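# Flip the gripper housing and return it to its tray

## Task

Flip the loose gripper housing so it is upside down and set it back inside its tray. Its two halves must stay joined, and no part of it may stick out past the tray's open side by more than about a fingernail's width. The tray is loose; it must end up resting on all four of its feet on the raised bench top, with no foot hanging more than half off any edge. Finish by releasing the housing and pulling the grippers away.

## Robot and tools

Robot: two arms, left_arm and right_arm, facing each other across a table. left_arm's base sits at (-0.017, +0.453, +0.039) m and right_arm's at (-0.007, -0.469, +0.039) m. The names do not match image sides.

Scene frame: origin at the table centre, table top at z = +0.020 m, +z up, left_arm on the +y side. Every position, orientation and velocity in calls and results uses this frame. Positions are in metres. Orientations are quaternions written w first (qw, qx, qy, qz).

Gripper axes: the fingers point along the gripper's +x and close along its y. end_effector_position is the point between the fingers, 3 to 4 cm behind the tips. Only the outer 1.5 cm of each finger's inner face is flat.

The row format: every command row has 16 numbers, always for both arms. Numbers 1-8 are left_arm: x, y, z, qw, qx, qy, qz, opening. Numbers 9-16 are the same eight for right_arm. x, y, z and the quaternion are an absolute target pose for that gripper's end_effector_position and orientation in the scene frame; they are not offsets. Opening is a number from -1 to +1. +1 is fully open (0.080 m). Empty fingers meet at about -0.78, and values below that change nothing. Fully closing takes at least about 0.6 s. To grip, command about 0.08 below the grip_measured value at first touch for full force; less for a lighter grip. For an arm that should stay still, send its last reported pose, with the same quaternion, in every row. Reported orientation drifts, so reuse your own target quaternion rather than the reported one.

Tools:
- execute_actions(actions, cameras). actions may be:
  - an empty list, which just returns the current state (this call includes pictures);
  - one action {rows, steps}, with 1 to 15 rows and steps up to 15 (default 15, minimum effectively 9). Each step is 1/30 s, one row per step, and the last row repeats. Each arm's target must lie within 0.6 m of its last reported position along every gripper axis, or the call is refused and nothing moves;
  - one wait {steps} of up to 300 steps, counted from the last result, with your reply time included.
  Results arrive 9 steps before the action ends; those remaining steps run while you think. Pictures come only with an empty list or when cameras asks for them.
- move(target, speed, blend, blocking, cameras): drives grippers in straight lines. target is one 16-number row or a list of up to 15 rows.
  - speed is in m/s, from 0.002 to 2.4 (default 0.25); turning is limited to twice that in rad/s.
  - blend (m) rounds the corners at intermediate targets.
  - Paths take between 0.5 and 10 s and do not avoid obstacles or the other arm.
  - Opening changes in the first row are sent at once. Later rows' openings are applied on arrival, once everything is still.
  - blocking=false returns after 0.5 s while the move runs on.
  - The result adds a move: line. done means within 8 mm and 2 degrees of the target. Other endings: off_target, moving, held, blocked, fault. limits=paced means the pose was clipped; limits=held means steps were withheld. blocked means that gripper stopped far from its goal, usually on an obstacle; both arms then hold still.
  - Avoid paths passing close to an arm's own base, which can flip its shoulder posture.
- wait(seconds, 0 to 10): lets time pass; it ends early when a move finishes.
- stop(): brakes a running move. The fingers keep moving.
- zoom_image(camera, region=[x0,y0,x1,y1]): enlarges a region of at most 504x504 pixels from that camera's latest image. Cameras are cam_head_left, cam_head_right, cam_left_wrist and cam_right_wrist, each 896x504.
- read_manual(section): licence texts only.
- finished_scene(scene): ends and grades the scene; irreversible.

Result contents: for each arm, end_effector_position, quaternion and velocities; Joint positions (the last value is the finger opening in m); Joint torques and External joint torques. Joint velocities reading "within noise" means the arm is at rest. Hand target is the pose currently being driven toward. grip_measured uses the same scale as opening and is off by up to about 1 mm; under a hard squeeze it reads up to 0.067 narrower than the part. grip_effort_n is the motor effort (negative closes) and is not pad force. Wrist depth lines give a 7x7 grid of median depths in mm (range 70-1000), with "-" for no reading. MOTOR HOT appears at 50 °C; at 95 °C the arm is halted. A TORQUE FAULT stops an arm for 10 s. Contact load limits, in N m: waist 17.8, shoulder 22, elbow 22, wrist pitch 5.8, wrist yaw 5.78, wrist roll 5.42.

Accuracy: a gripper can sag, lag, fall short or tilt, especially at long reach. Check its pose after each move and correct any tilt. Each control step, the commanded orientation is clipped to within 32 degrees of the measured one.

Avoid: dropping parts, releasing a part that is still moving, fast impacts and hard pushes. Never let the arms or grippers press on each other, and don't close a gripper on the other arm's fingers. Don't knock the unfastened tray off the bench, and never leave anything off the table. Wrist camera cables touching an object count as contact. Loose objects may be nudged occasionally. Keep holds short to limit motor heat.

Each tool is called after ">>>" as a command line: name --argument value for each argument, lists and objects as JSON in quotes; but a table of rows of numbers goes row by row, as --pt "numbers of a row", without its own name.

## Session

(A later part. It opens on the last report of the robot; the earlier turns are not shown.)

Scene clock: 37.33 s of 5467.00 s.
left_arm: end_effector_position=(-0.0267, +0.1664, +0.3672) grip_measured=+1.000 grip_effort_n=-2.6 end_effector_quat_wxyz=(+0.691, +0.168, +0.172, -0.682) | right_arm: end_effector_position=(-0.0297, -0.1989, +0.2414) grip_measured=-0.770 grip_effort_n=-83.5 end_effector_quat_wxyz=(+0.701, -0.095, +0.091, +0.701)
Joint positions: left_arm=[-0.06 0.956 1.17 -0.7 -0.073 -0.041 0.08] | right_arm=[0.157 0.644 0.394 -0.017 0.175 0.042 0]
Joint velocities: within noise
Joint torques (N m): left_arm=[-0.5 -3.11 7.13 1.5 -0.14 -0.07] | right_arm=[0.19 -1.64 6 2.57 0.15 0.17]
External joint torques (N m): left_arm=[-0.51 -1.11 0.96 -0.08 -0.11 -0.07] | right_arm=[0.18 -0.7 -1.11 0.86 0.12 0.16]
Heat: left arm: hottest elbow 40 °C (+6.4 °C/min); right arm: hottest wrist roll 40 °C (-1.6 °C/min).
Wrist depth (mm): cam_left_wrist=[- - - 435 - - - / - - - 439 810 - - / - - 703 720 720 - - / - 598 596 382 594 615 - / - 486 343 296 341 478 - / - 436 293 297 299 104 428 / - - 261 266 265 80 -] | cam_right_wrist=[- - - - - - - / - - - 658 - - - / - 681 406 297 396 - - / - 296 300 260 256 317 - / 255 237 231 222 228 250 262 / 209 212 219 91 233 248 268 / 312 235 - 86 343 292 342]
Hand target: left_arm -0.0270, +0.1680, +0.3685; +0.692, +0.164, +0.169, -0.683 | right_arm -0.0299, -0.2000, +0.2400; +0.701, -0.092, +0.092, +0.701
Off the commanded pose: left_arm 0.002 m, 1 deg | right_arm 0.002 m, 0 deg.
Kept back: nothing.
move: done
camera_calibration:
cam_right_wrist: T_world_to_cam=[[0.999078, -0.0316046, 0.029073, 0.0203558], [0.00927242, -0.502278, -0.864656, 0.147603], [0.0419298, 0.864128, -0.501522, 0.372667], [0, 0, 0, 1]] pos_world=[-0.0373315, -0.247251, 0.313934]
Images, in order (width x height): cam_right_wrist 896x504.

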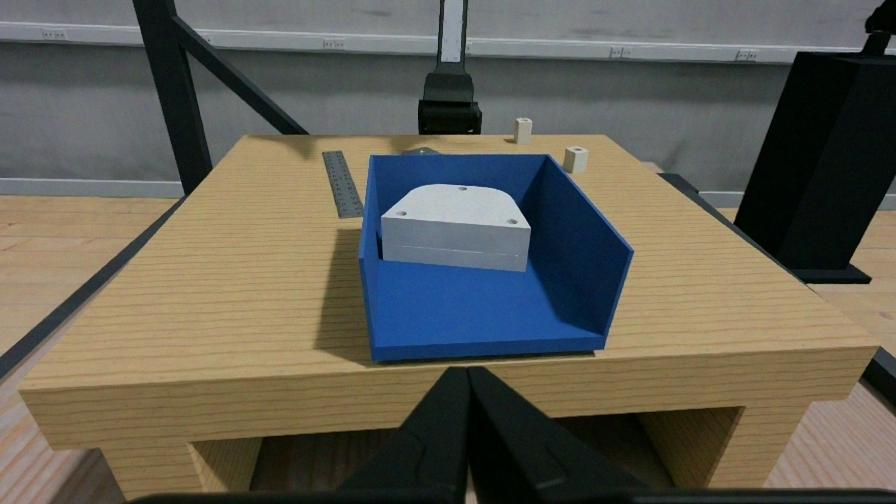

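>>> move --pt "-0.027 0.168 0.3685 0.692 0.164 0.169 -0.683 1 -0.001 -0.085 0.24 0.612 -0.354 0.354 0.612 -0.8" --pt "-0.027 0.168 0.3685 0.692 0.164 0.169 -0.683 1 -0.001 -0.065 0.2235 0.612 -0.354 0.354 0.612 -0.8" --pt "-0.027 0.168 0.3685 0.692 0.164 0.169 -0.683 1 -0.001 -0.026 0.2235 0.612 -0.354 0.354 0.612 -0.8" --speed '[0.25, 0.1, 0.025]' --cameras '["cam_right_wrist","cam_left_wrist"]'

Scene clock: 42.83 s of 5467.00 s.
left_arm: end_effector_position=(-0.0267, +0.1664, +0.3672) grip_measured=+1.000 grip_effort_n=-2.6 end_effector_quat_wxyz=(+0.691, +0.168, +0.172, -0.682) | right_arm: end_effector_position=(-0.0004, -0.0292, +0.2249) grip_measured=-0.770 grip_effort_n=-83.5 end_effector_quat_wxyz=(+0.614, -0.353, +0.354, +0.611)
Joint positions: left_arm=[-0.06 0.956 1.17 -0.7 -0.073 -0.041 0.08] | right_arm=[-0.041 1.794 1.609 -0.862 -0.007 -0.012 0]
Joint velocities: within noise
Joint torques (N m): left_arm=[-0.57 -3.1 6.94 1.52 -0.16 -0.11] | right_arm=[0.03 -6.55 7.08 1.63 -0.04 -0.1]
External joint torques (N m): left_arm=[-0.56 -1.19 0.89 -0.02 -0.14 -0.11] | right_arm=[0.04 1.68 0.53 0.47 -0.04 -0.1]
Heat: left arm: hottest elbow 40 °C (+5.6 °C/min); right arm: hottest wrist roll 40 °C (-1.4 °C/min).
Wrist depth (mm): cam_left_wrist=[- - - 189 - - - / - - - 261 820 670 - / - - 290 223 695 - - / - 599 598 358 594 585 - / - 484 343 302 332 479 - / - 437 285 291 298 103 425 / - - 261 266 265 80 -] | cam_right_wrist=[162 164 166 167 169 171 173 / 157 102 104 110 107 163 165 / - 112 110 119 121 157 158 / - 106 105 106 125 151 152 / 99 102 102 103 128 145 147 / 97 99 122 99 123 138 142 / - 113 - 86 105 98 137]
Hand target: left_arm -0.0270, +0.1680, +0.3685; +0.692, +0.164, +0.169, -0.683 | right_arm -0.0011, -0.0260, +0.2235; +0.612, -0.354, +0.354, +0.612
Off the commanded pose: left_arm 0.002 m, 1 deg | right_arm 0.004 m, 0 deg.
Kept back: nothing.
move: done
camera_calibration:
cam_left_wrist: T_world_to_cam=[[-0.99948, 0.0274536, -0.0169327, -0.0189168], [0.0314606, 0.713901, -0.699539, 0.172643], [-0.00711659, -0.699708, -0.714393, 0.456482], [0, 0, 0, 1]] pos_world=[-0.0210898, 0.196673, 0.446558]
cam_right_wrist: T_world_to_cam=[[0.999151, -0.00949133, 0.0400797, -0.00483144], [0.0011737, -0.966131, -0.25805, 0.0683479], [0.0411715, 0.257878, -0.9653, 0.303198], [0, 0, 0, 1]] pos_world=[-0.00773601, -0.0122011, 0.310508]
Images, in order (width x height): cam_left_wrist 896x504, cam_right_wrist 896x504.

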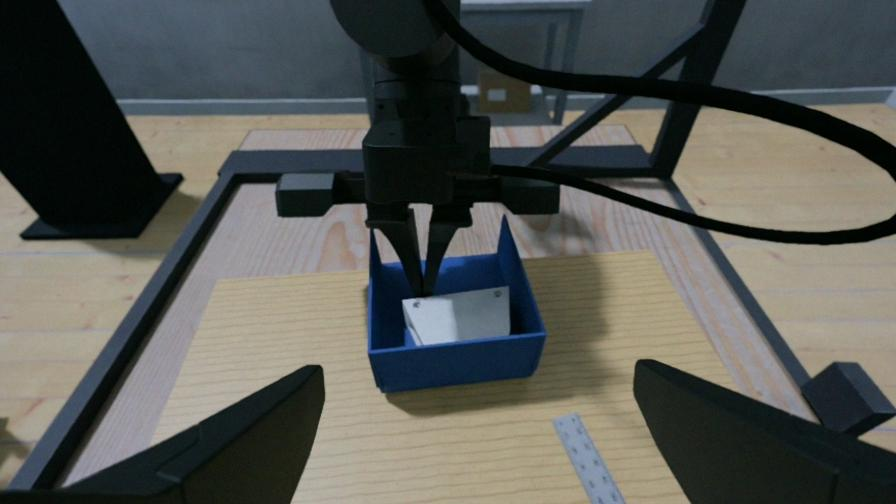

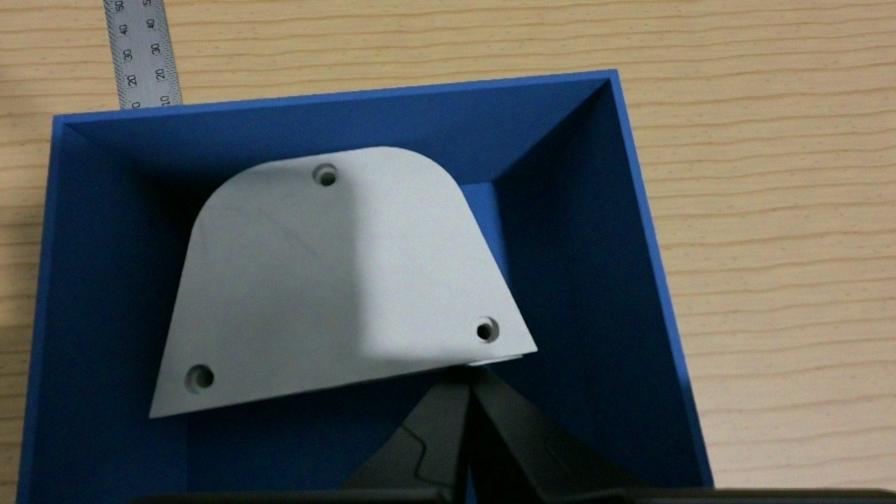

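>>> zoom_image --camera "cam_left_wrist" --region '[340, 180, 580, 400]'

Scaled by 2.100 from the camera's 896x504 image, which has a finer 1280x720 frame.

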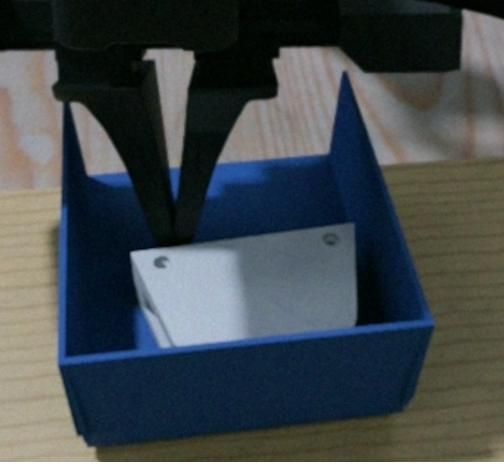

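>>> move --pt "-0.027 0.168 0.3685 0.692 0.164 0.169 -0.683 1 -0.001 -0.085 0.24 0.612 -0.354 0.354 0.612 -0.8" --pt "-0.03 0.11 0.33 0.7064 -0.0308 0.7064 -0.0308 0.555 -0.03 -0.21 0.24 0.701 -0.092 0.092 0.701 -0.8" --speed '[0.2,0.35]'

Scene clock: 52.67 s of 5467.00 s.
left_arm: end_effector_position=(-0.0307, +0.1120, +0.3285) grip_measured=+0.559 grip_effort_n=-18.8 end_effector_quat_wxyz=(+0.696, -0.109, +0.700, -0.115) | right_arm: end_effector_position=(-0.0297, -0.2091, +0.2416) grip_measured=-0.770 grip_effort_n=-83.5 end_effector_quat_wxyz=(+0.701, -0.095, +0.090, +0.701)
Joint positions: left_arm=[-0.031 1.716 2.026 -1.562 -0.006 -1.604 0.06] | right_arm=[0.174 0.579 0.384 -0.073 0.191 0.046 0]
Joint velocities: within noise
Joint torques (N m): left_arm=[0.14 -5.55 8.07 0.38 0 -0.12] | right_arm=[0.19 -1.42 5.79 2.54 0.14 0.19]
External joint torques (N m): left_arm=[0.11 0.47 3.09 -0.35 0.05 -0.14] | right_arm=[0.19 -0.75 -1.33 0.82 0.1 0.18]
Heat: left arm: hottest elbow 40 °C (+4.6 °C/min); right arm: hottest wrist roll 40 °C (-1.1 °C/min).
Wrist depth (mm): cam_left_wrist=[171 181 194 210 228 400 437 / 176 187 201 217 232 415 457 / 182 193 207 224 211 439 474 / 187 199 216 234 215 462 503 / 194 205 225 245 223 261 523 / 201 213 221 257 266 510 558 / 210 - 89 267 286 75 -] | cam_right_wrist=[- - - - - - - / - - - 671 - - - / - 704 407 309 376 - - / - 300 289 276 279 319 - / 246 238 239 233 238 251 266 / 220 225 231 91 250 272 386 / 325 249 - 86 347 309 350]
Hand target: left_arm -0.0299, +0.1101, +0.3295; +0.695, -0.113, +0.701, -0.113 | right_arm -0.0300, -0.2100, +0.2400; +0.701, -0.092, +0.092, +0.701
Off the commanded pose: left_arm 0.003 m, 13 deg | right_arm 0.002 m, 0 deg.
joint sent to its limit (left arm) — joint 4 (wrist pitch), lower limit.
Kept back: nothing.
move: off_target (left_arm); target 2's new opening was sent with left_arm's hand 0.003 m and 13 deg from that target
camera_calibration:
cam_left_wrist: T_world_to_cam=[[-0.042402, -0.939977, 0.338594, -0.00108235], [-0.948613, 0.144246, 0.281648, -0.104105], [-0.313583, -0.309252, -0.897791, 0.397877], [0, 0, 0, 1]] pos_world=[0.0259667, 0.137044, 0.386898]
cam_right_wrist: T_world_to_cam=[[0.999058, -0.0315582, 0.0297915, 0.0199093], [0.00996739, -0.501259, -0.86524, 0.143077], [0.0422387, 0.864722, -0.500472, 0.381506], [0, 0, 0, 1]] pos_world=[-0.037431, -0.25755, 0.314136]

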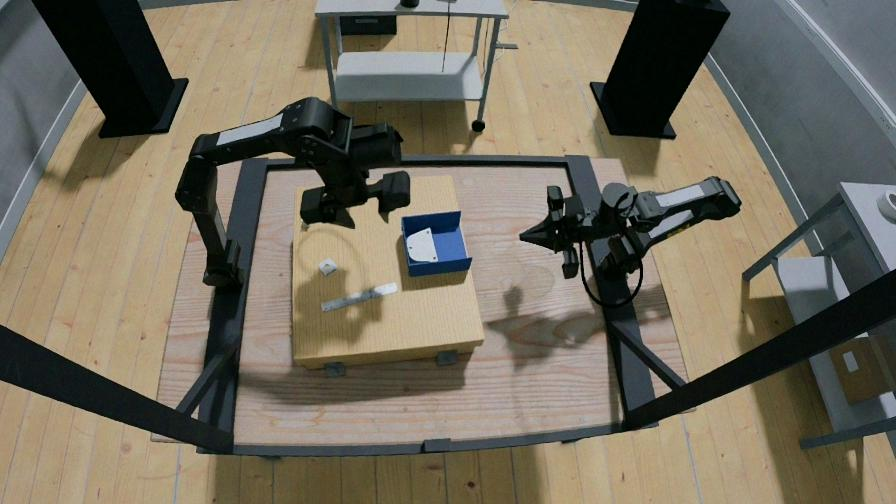

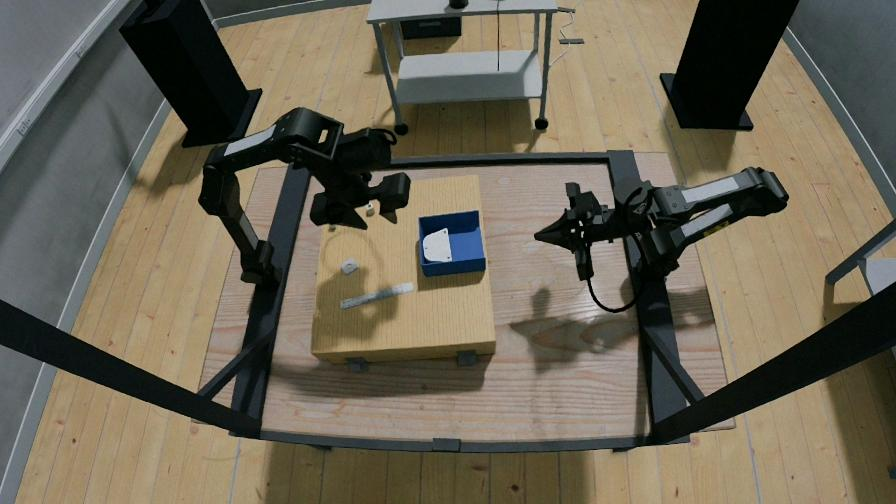

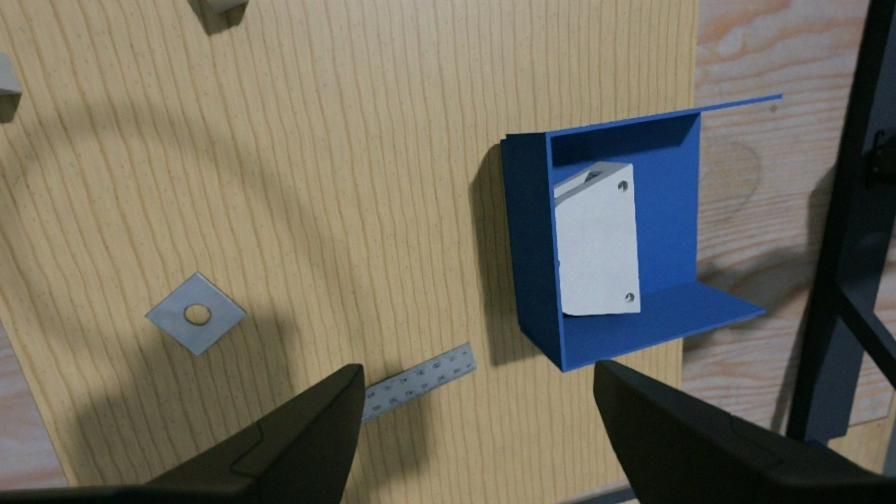

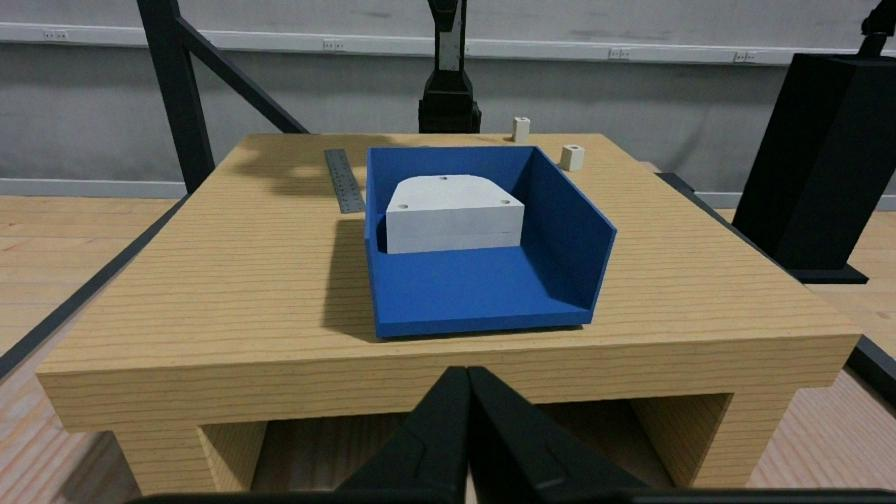

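>>> zoom_image --camera "cam_left_wrist" --region '[490, 80, 790, 380]'

>>> zoom_image --camera "cam_right_wrist" --region '[340, 130, 640, 360]'

Scaled by 1.680 from the camera's 896x504 image, which has a finer 1280x720 frame.

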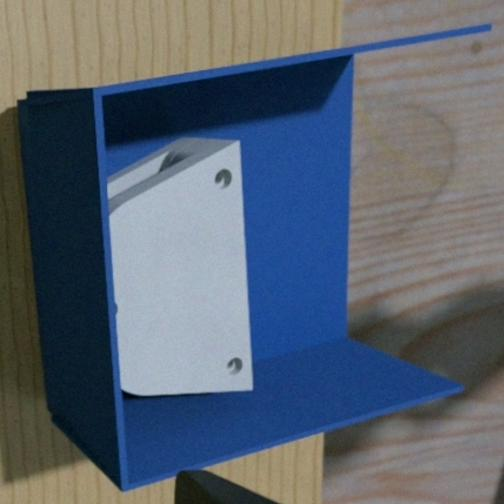

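Scaled by 1.680 from the camera's 896x504 image, which has a finer 1280x720 frame.

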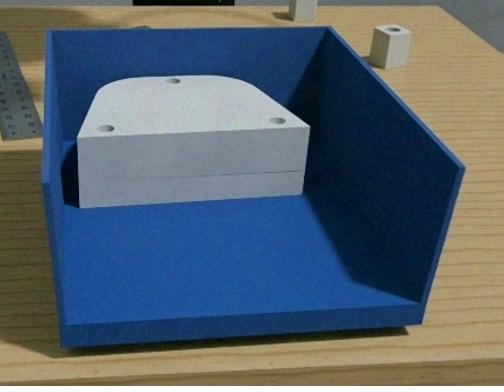

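>>> move --target '[-0.03, 0.07, 0.285, 0.7044, -0.0616, 0.7044, -0.0616, 0.555, -0.03, -0.21, 0.24, 0.701, -0.092, 0.092, 0.701, -0.8]' --speed 0.15

Scene clock: 56.57 s of 5467.00 s.
left_arm: end_effector_position=(-0.0312, +0.0720, +0.2837) grip_measured=+0.559 grip_effort_n=-18.8 end_effector_quat_wxyz=(+0.703, -0.070, +0.704, -0.074) | right_arm: end_effector_position=(-0.0297, -0.2091, +0.2417) grip_measured=-0.770 grip_effort_n=-83.5 end_effector_quat_wxyz=(+0.701, -0.094, +0.090, +0.701)
Joint positions: left_arm=[-0.028 1.914 2.108 -1.562 -0.006 -1.604 0.06] | right_arm=[0.174 0.579 0.384 -0.073 0.191 0.046 0]
Joint velocities: within noise
Joint torques (N m): left_arm=[-0.03 -7.41 8.26 0.23 -0.1 -0.1] | right_arm=[0.2 -1.36 5.79 2.53 0.13 0.19]
External joint torques (N m): left_arm=[-0.04 0.19 3.13 -0.33 -0.04 -0.11] | right_arm=[0.19 -0.7 -1.29 0.82 0.1 0.18]
Heat: left arm: hottest elbow 41 °C (+5.3 °C/min); right arm: hottest wrist roll 40 °C (-1.1 °C/min).
Wrist depth (mm): cam_left_wrist=[145 151 157 163 172 180 335 / 150 156 162 170 176 180 351 / 155 161 168 175 169 182 369 / 160 166 174 182 150 190 384 / 165 173 181 192 158 196 403 / 172 178 183 200 153 169 422 / 178 - 80 210 216 75 443] | cam_right_wrist=[- - - 277 - - - / - - - 665 - - - / - 701 405 308 379 - - / - 298 290 275 278 318 - / 247 238 239 233 239 251 266 / 219 225 230 91 250 268 387 / 323 249 - 86 345 310 351]
Hand target: left_arm -0.0300, +0.0702, +0.2846; +0.703, -0.073, +0.704, -0.073 | right_arm -0.0300, -0.2100, +0.2400; +0.701, -0.092, +0.092, +0.701
Off the commanded pose: left_arm 0.003 m, 2 deg | right_arm 0.002 m, 0 deg.
joint sent to its limit (left arm) — joint 4 (wrist pitch), lower limit.
Kept back: nothing.
move: done
camera_calibration:
cam_left_wrist: T_world_to_cam=[[-0.0408303, -0.972833, 0.227877, 0.0102158], [-0.95033, 0.108241, 0.291815, -0.0864615], [-0.308553, -0.204644, -0.928933, 0.346575], [0, 0, 0, 1]] pos_world=[0.0251871, 0.0902215, 0.344848]
cam_right_wrist: T_world_to_cam=[[0.999066, -0.0316791, 0.0293827, 0.0200011], [0.00956848, -0.500935, -0.865432, 0.143242], [0.0421349, 0.864905, -0.500164, 0.381589], [0, 0, 0, 1]] pos_world=[-0.0374312, -0.25765, 0.314235]

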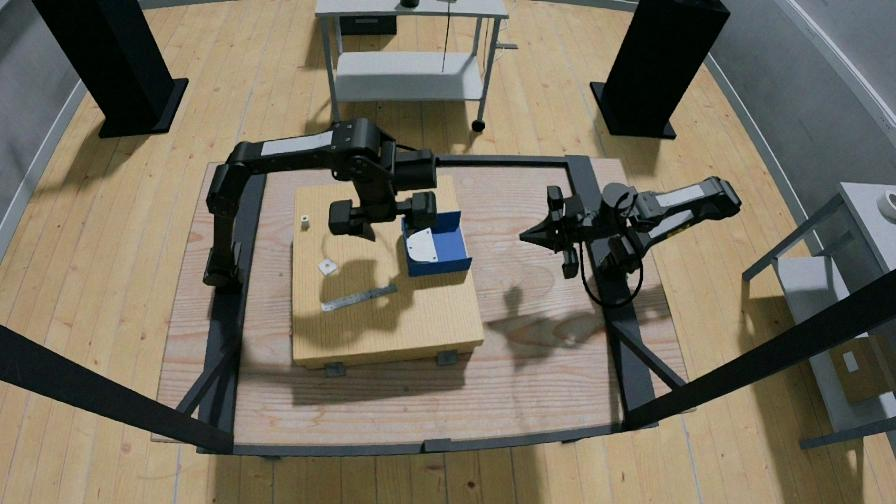

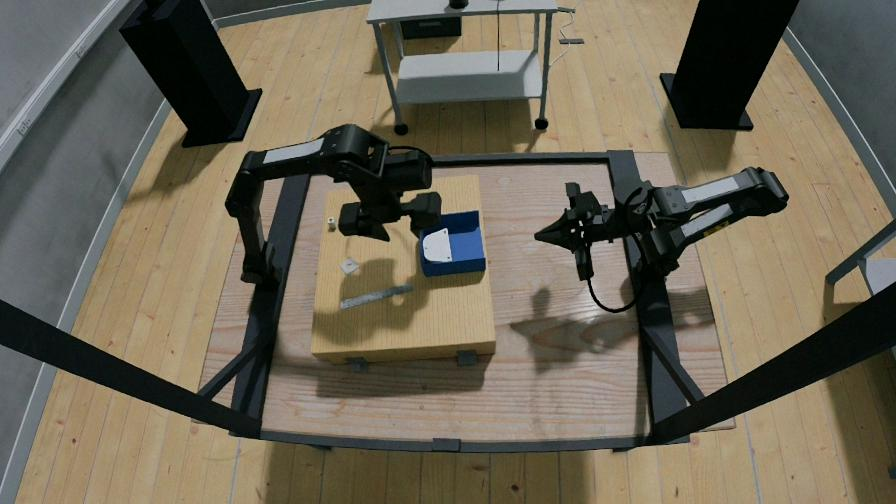

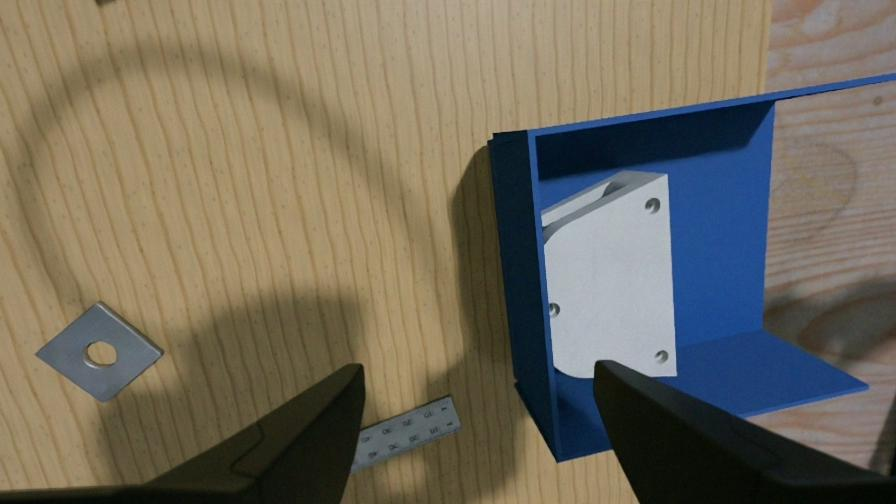

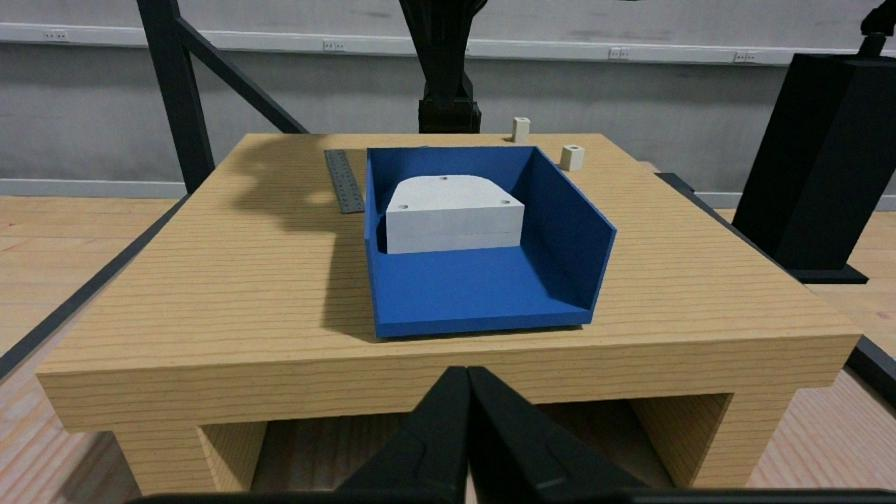

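>>> move --target '[-0.03, 0.064, 0.257, 0.7044, -0.0616, 0.7044, -0.0616, 0.555, -0.03, -0.21, 0.24, 0.701, -0.092, 0.092, 0.701, -0.8]' --speed 0.1 --cameras '["cam_left_wrist","cam_right_wrist"]'

>>> zoom_image --camera "cam_left_wrist" --region '[450, 200, 750, 450]'

>>> zoom_image --camera "cam_right_wrist" --region '[340, 50, 640, 260]'

Scene clock: 59.00 s of 5467.00 s.
left_arm: end_effector_position=(-0.0313, +0.0649, +0.2610) grip_measured=+0.559 grip_effort_n=-18.8 end_effector_quat_wxyz=(+0.704, -0.063, +0.704, -0.067) | right_arm: end_effector_position=(-0.0297, -0.2091, +0.2417) grip_measured=-0.770 grip_effort_n=-83.5 end_effector_quat_wxyz=(+0.701, -0.094, +0.090, +0.701)
Joint positions: left_arm=[-0.027 1.925 2.029 -1.492 -0.006 -1.604 0.06] | right_arm=[0.174 0.579 0.384 -0.073 0.191 0.046 0]
Joint velocities: within noise
Joint torques (N m): left_arm=[0.17 -7.25 5.87 0.54 -0.05 -0.04] | right_arm=[0.15 -1.36 5.79 2.53 0.13 0.18]
External joint torques (N m): left_arm=[0.22 0.52 0.6 -0.01 -0.01 -0.05] | right_arm=[0.13 -0.76 -1.22 0.84 0.1 0.18]
Heat: left arm: hottest elbow 41 °C (+5.1 °C/min); right arm: hottest wrist roll 40 °C (-1.0 °C/min).
Wrist depth (mm): cam_left_wrist=[129 132 137 142 148 155 304 / 133 136 141 148 152 152 317 / 137 141 147 153 146 152 330 / 143 147 152 160 127 132 348 / 146 152 159 166 131 137 366 / 150 158 161 174 133 149 159 / 158 - 89 181 135 75 140] | cam_right_wrist=[- - - 263 - - - / - - - 537 - - - / - 697 406 309 375 - - / - 300 289 274 278 319 - / 246 239 240 233 238 251 266 / 220 224 231 91 250 269 386 / 323 249 - 86 345 309 351]
Hand target: left_arm -0.0300, +0.0640, +0.2571; +0.704, -0.062, +0.704, -0.062 | right_arm -0.0300, -0.2100, +0.2400; +0.701, -0.092, +0.092, +0.701
Off the commanded pose: left_arm 0.004 m, 1 deg | right_arm 0.002 m, 0 deg.
Kept back: nothing.
move: done
camera_calibration:
cam_left_wrist: T_world_to_cam=[[-0.0405373, -0.977102, 0.208874, 0.0137483], [-0.95057, 0.102121, 0.293237, -0.079183], [-0.307853, -0.186662, -0.932944, 0.323862], [0, 0, 0, 1]] pos_world=[0.0249901, 0.0819724, 0.322492]
cam_right_wrist: T_world_to_cam=[[0.999066, -0.0316791, 0.0293827, 0.0200011], [0.00956848, -0.500935, -0.865432, 0.143242], [0.0421349, 0.864905, -0.500164, 0.381589], [0, 0, 0, 1]] pos_world=[-0.0374312, -0.25765, 0.314235]
Images, in order (width x height): cam_left_wrist 896x504, cam_right_wrist 896x504.

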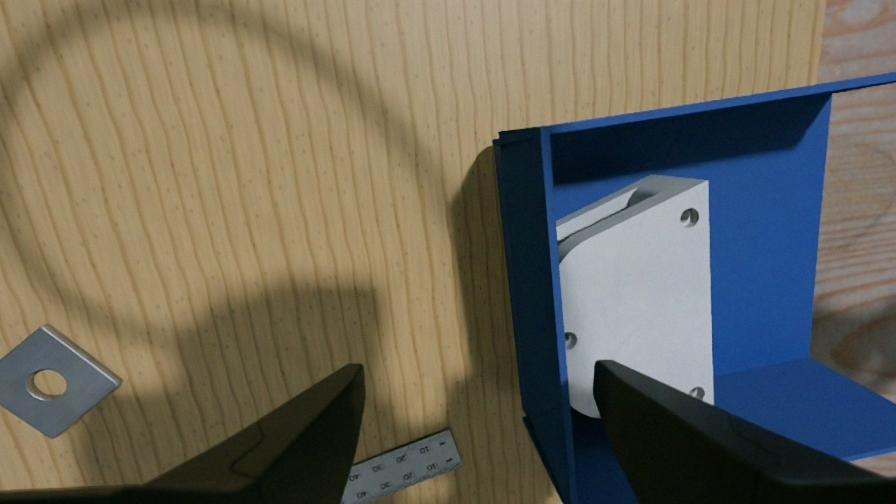

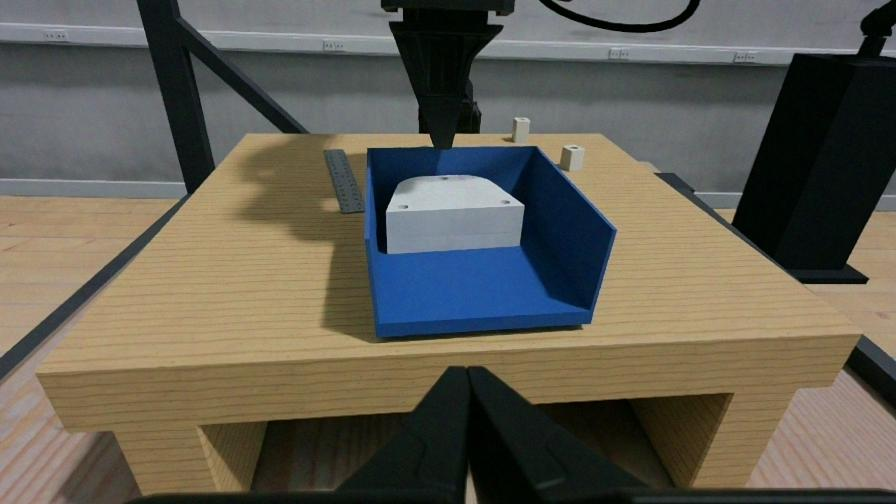

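Scaled by 1.680 from the camera's 896x504 image, which has a finer 1280x720 frame.

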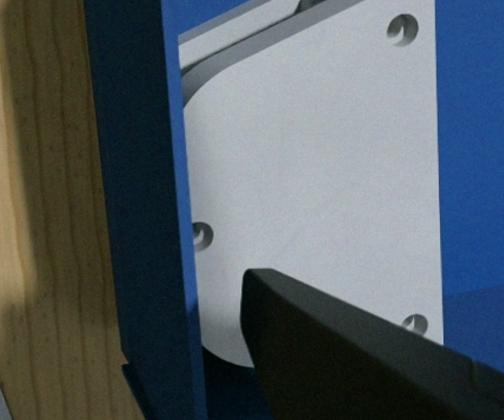

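Scaled by 1.680 from the camera's 896x504 image, which has a finer 1280x720 frame.

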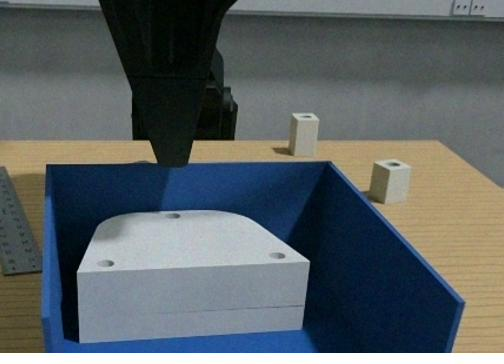

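>>> move --pt "-0.03 0.069 0.257 0.7044 -0.0616 0.7044 -0.0616 0.555 -0.03 -0.21 0.24 0.701 -0.092 0.092 0.701 -0.8" --pt "-0.03 0.069 0.247 0.7044 -0.0616 0.7044 -0.0616 0.555 -0.03 -0.21 0.24 0.701 -0.092 0.092 0.701 -0.8" --speed 0.04 --cameras '["cam_left_wrist","cam_right_wrist"]'

>>> zoom_image --camera "cam_left_wrist" --region '[450, 200, 750, 450]'

>>> zoom_image --camera "cam_right_wrist" --region '[340, 50, 640, 260]'

Scene clock: 60.67 s of 5467.00 s.
left_arm: end_effector_position=(-0.0312, +0.0668, +0.2424) grip_measured=+0.558 grip_effort_n=-18.8 end_effector_quat_wxyz=(+0.705, -0.055, +0.705, -0.059) end_effector_velocity=(+0.002, +0.005, -0.002) end_effector_angular_velocity=(+0.017, -0.007, +0.011) | right_arm: end_effector_position=(-0.0297, -0.2091, +0.2417) grip_measured=-0.770 grip_effort_n=-83.5 end_effector_quat_wxyz=(+0.701, -0.094, +0.090, +0.701)
Joint positions: left_arm=[-0.027 1.913 1.94 -1.437 -0.006 -1.604 0.06] | right_arm=[0.174 0.579 0.384 -0.073 0.191 0.046 0]
Joint velocities: left_arm=[0.002 -0.007 -0.017 -0.007 -0.007 -0.007 0] | right_arm=[within noise]
Joint torques (N m): left_arm=[0.41 -10.68 6.02 0.44 -0.05 -0.1] | right_arm=[0.17 -1.37 5.79 2.54 0.12 0.18]
External joint torques (N m): left_arm=[0.42 -2.84 0.65 -0.05 0.01 -0.1] | right_arm=[0.18 -0.71 -1.3 0.83 0.09 0.18]
Heat: left arm: hottest elbow 41 °C (+5.0 °C/min); right arm: hottest wrist roll 40 °C (-1.0 °C/min).
Wrist depth (mm): cam_left_wrist=[115 118 121 126 130 135 140 / 119 122 126 131 134 131 133 / 123 127 131 136 127 130 137 / 128 131 136 142 127 111 144 / 132 136 142 147 118 114 150 / 136 142 144 154 133 117 154 / 142 - 89 160 143 75 137] | cam_right_wrist=[- - - 223 - - - / - - - 289 - - - / - 703 405 306 377 - - / - 300 290 276 277 319 - / 247 237 240 232 238 251 266 / 220 225 231 91 250 268 387 / 323 249 - 86 344 311 350]
Hand target: left_arm -0.0301, +0.0690, +0.2469; +0.704, -0.061, +0.704, -0.062 | right_arm -0.0300, -0.2100, +0.2400; +0.701, -0.092, +0.092, +0.701
Off the commanded pose: left_arm 0.005 m, 1 deg | right_arm 0.002 m, 0 deg.
Kept back: nothing.
move: done
camera_calibration:
cam_left_wrist: T_world_to_cam=[[-0.0407532, -0.981686, 0.186097, 0.0253903], [-0.95084, 0.0953279, 0.294644, -0.0738017], [-0.306988, -0.16494, -0.937312, 0.306629], [0, 0, 0, 1]] pos_world=[0.0249925, 0.0825361, 0.304427]
cam_right_wrist: T_world_to_cam=[[0.999066, -0.0316791, 0.0293827, 0.0200011], [0.00956848, -0.500935, -0.865432, 0.143242], [0.0421349, 0.864905, -0.500164, 0.381589], [0, 0, 0, 1]] pos_world=[-0.0374312, -0.25765, 0.314235]
Images, in order (width x height): cam_left_wrist 896x504, cam_right_wrist 896x504.

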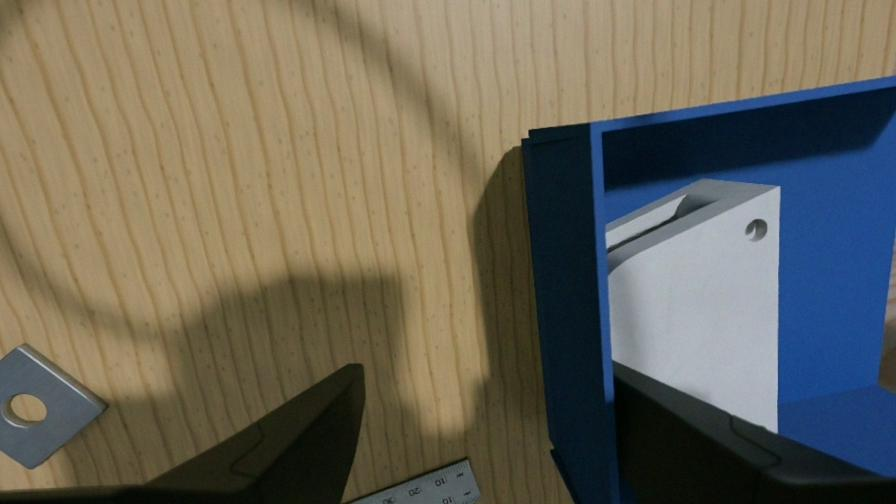

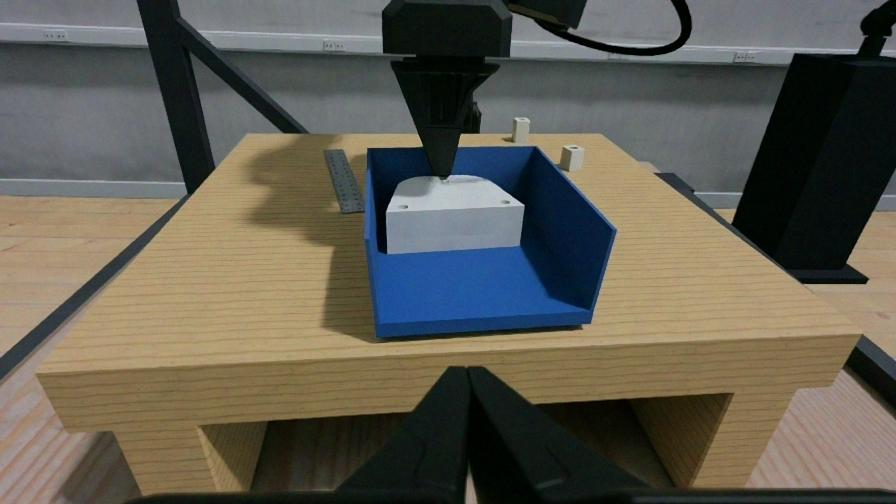

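Scaled by 1.680 from the camera's 896x504 image, which has a finer 1280x720 frame.

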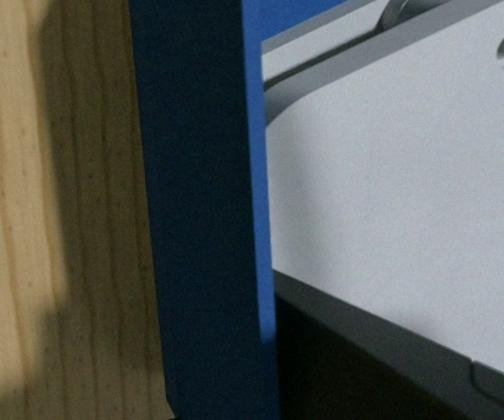

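Scaled by 1.680 from the camera's 896x504 image, which has a finer 1280x720 frame.

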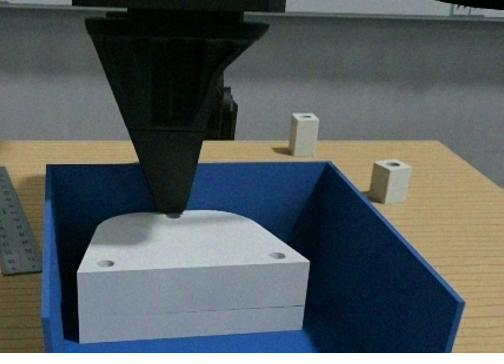

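>>> move --pt "-0.03 0.069 0.255 0.7044 -0.0616 0.7044 -0.0616 0.555 -0.03 -0.21 0.24 0.701 -0.092 0.092 0.701 -0.8" --pt "-0.03 0.073 0.25 0.7044 -0.0616 0.7044 -0.0616 0.555 -0.03 -0.21 0.24 0.701 -0.092 0.092 0.701 -0.8" --speed 0.04 --cameras '["cam_left_wrist","cam_right_wrist"]'

>>> zoom_image --camera "cam_left_wrist" --region '[450, 200, 750, 450]'

>>> zoom_image --camera "cam_right_wrist" --region '[390, 120, 510, 220]'

Scene clock: 61.87 s of 5467.00 s.
left_arm: end_effector_position=(-0.0310, +0.0704, +0.2449) grip_measured=+0.558 grip_effort_n=-18.4 end_effector_quat_wxyz=(+0.705, -0.055, +0.705, -0.058) end_effector_velocity=(+0.000, +0.005, +0.003) end_effector_angular_velocity=(+0.002, -0.004, +0.020) | right_arm: end_effector_position=(-0.0297, -0.2091, +0.2417) grip_measured=-0.770 grip_effort_n=-83.5 end_effector_quat_wxyz=(+0.701, -0.094, +0.090, +0.701)
Joint positions: left_arm=[-0.027 1.901 1.934 -1.444 -0.006 -1.604 0.06] | right_arm=[0.174 0.579 0.384 -0.073 0.191 0.046 0]
Joint velocities: left_arm=[-0.002 -0.017 -0.012 -0.007 -0.007 -0.022 0] | right_arm=[within noise]
Joint torques (N m): left_arm=[0.3 -10.77 6.04 0.41 -0.06 -0.1] | right_arm=[0.19 -1.36 5.79 2.54 0.12 0.19]
External joint torques (N m): left_arm=[0.31 -3.14 0.71 -0.12 -0.01 -0.11] | right_arm=[0.17 -0.7 -1.27 0.83 0.1 0.18]
Heat: left arm: hottest elbow 41 °C (+4.0 °C/min); right arm: hottest wrist roll 40 °C (-1.0 °C/min).
Wrist depth (mm): cam_left_wrist=[117 120 124 128 132 137 142 / 121 124 128 132 136 138 136 / 126 129 133 138 128 131 139 / 130 133 138 144 129 112 145 / 135 139 144 149 113 115 153 / 138 144 147 156 134 119 156 / 145 - 89 163 129 75 139] | cam_right_wrist=[- - - 225 - - - / - - - 293 - - - / - 691 408 309 378 - - / - 299 289 279 276 319 - / 247 239 241 233 241 251 267 / 221 225 231 91 249 268 388 / 324 250 - 86 343 311 350]
Hand target: left_arm -0.0299, +0.0730, +0.2500; +0.704, -0.062, +0.704, -0.061 | right_arm -0.0300, -0.2100, +0.2400; +0.701, -0.092, +0.092, +0.701
Off the commanded pose: left_arm 0.006 m, 1 deg | right_arm 0.002 m, 0 deg.
Kept back: nothing.
move: done
camera_calibration:
cam_left_wrist: T_world_to_cam=[[-0.0403551, -0.98186, 0.185265, 0.0286534], [-0.950895, 0.0946842, 0.294676, -0.0745087], [-0.306873, -0.164276, -0.937466, 0.309534], [0, 0, 0, 1]] pos_world=[0.0252938, 0.0860373, 0.306825]
cam_right_wrist: T_world_to_cam=[[0.999066, -0.0316791, 0.0293827, 0.0200011], [0.00956848, -0.500935, -0.865432, 0.143242], [0.0421349, 0.864905, -0.500164, 0.381589], [0, 0, 0, 1]] pos_world=[-0.0374312, -0.25765, 0.314235]
Images, in order (width x height): cam_left_wrist 896x504, cam_right_wrist 896x504.

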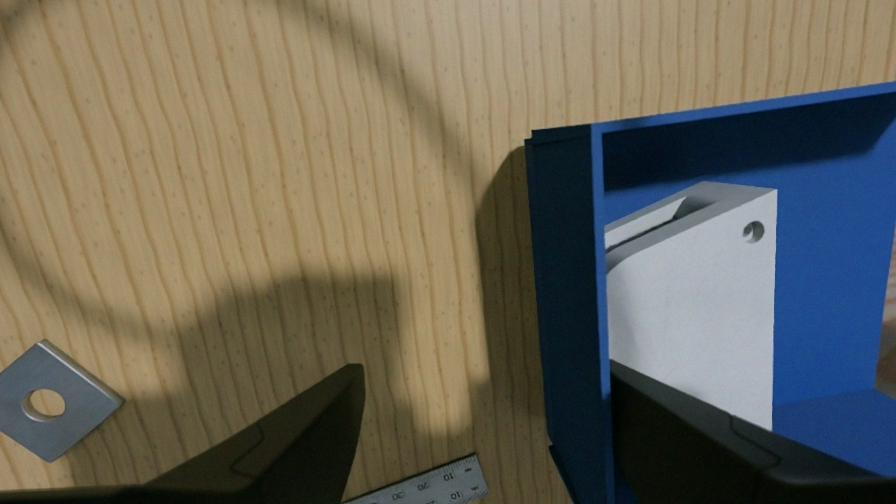

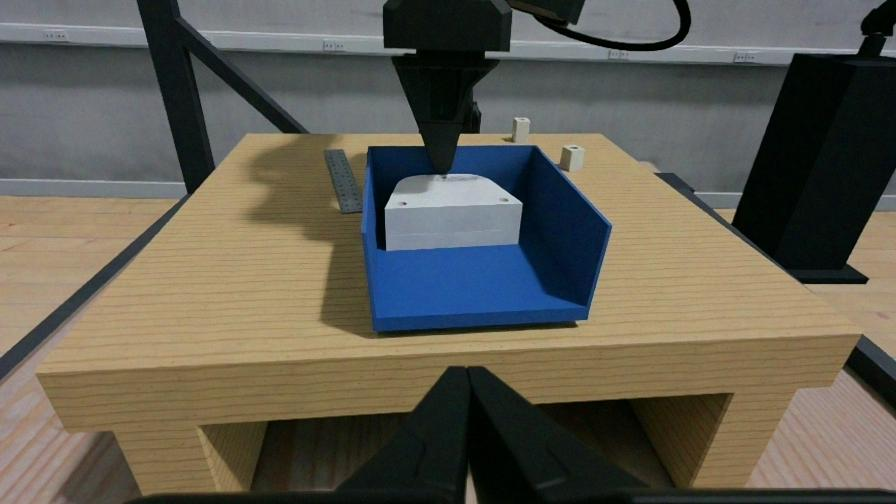

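Scaled by 1.680 from the camera's 896x504 image, which has a finer 1280x720 frame.

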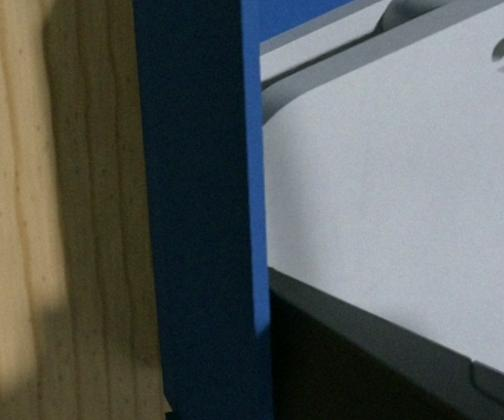

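Scaled by 4.200 from the camera's 896x504 image, which has a finer 1280x720 frame.

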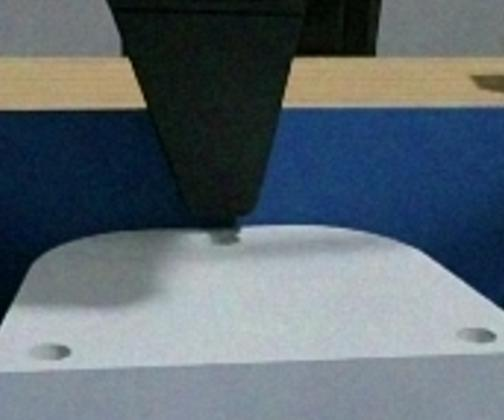

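>>> move --target '[-0.03, 0.073, 0.27, 0.7044, -0.0616, 0.7044, -0.0616, 0.555, -0.03, -0.21, 0.24, 0.701, -0.092, 0.092, 0.701, -0.8]' --speed 0.06 --cameras '["cam_left_wrist","cam_right_wrist"]'

>>> zoom_image --camera "cam_left_wrist" --region '[450, 200, 750, 450]'

>>> zoom_image --camera "cam_right_wrist" --region '[390, 100, 510, 220]'

Scene clock: 63.27 s of 5467.00 s.
left_arm: end_effector_position=(-0.0308, +0.0754, +0.2701) grip_measured=+0.558 grip_effort_n=-18.8 end_effector_quat_wxyz=(+0.704, -0.060, +0.705, -0.063) | right_arm: end_effector_position=(-0.0297, -0.2091, +0.2417) grip_measured=-0.770 grip_effort_n=-83.5 end_effector_quat_wxyz=(+0.701, -0.094, +0.090, +0.701)
Joint positions: left_arm=[-0.027 1.902 2.039 -1.533 -0.006 -1.604 0.06] | right_arm=[0.174 0.579 0.384 -0.073 0.191 0.046 0]
Joint velocities: within noise
Joint torques (N m): left_arm=[0.05 -7.04 8.43 0.19 -0.1 -0.13] | right_arm=[0.17 -1.36 5.78 2.54 0.13 0.18]
External joint torques (N m): left_arm=[0.04 0.54 3.21 -0.34 -0.04 -0.14] | right_arm=[0.17 -0.7 -1.34 0.82 0.09 0.18]
Heat: left arm: hottest elbow 41 °C (+4.0 °C/min); right arm: hottest wrist pitch 40 °C (+7.1 °C/min).
Wrist depth (mm): cam_left_wrist=[137 141 147 152 159 166 313 / 142 146 151 158 163 167 326 / 146 151 157 164 155 164 343 / 152 157 163 170 137 171 357 / 156 163 170 177 143 179 374 / 162 168 172 186 134 160 166 / 168 - 89 194 148 75 413] | cam_right_wrist=[- - - 273 - - - / - - - 641 - - - / - 704 405 310 378 - - / - 298 302 279 285 319 - / 246 239 241 235 241 251 266 / 220 225 231 91 250 269 386 / 323 248 - 86 346 309 350]
Hand target: left_arm -0.0299, +0.0730, +0.2699; +0.704, -0.062, +0.704, -0.062 | right_arm -0.0300, -0.2100, +0.2400; +0.701, -0.092, +0.092, +0.701
Off the commanded pose: left_arm 0.003 m, 0 deg | right_arm 0.002 m, 0 deg.
Kept back: nothing.
move: done
camera_calibration:
cam_left_wrist: T_world_to_cam=[[-0.0402333, -0.979147, 0.199131, 0.0250409], [-0.950738, 0.0988212, 0.293822, -0.0823345], [-0.307373, -0.1775, -0.934888, 0.334328], [0, 0, 0, 1]] pos_world=[0.0254924, 0.0919984, 0.331764]
cam_right_wrist: T_world_to_cam=[[0.999066, -0.0316791, 0.0293827, 0.0200011], [0.00956848, -0.500935, -0.865432, 0.143242], [0.0421349, 0.864905, -0.500164, 0.381589], [0, 0, 0, 1]] pos_world=[-0.0374312, -0.25765, 0.314235]
Images, in order (width x height): cam_left_wrist 896x504, cam_right_wrist 896x504.

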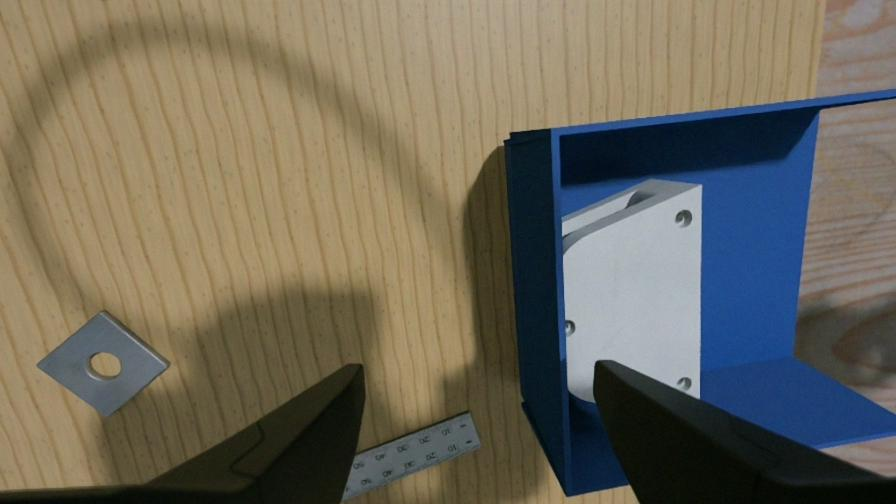

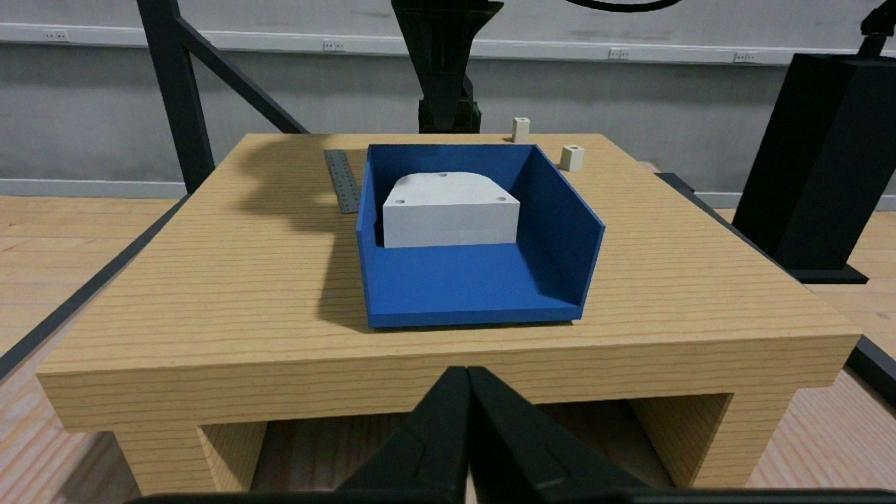

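Scaled by 1.680 from the camera's 896x504 image, which has a finer 1280x720 frame.

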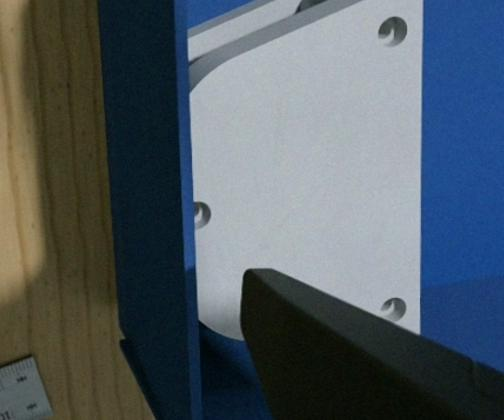

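Scaled by 4.200 from the camera's 896x504 image, which has a finer 1280x720 frame.

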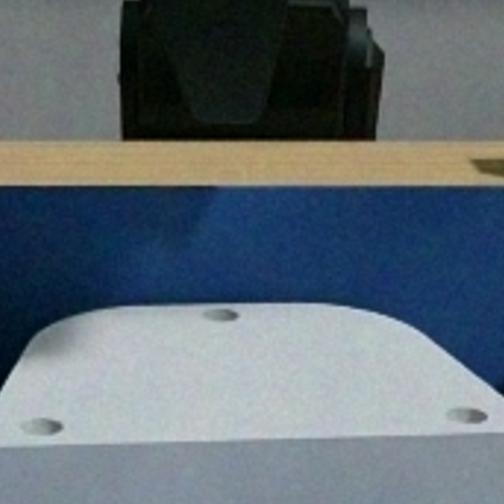

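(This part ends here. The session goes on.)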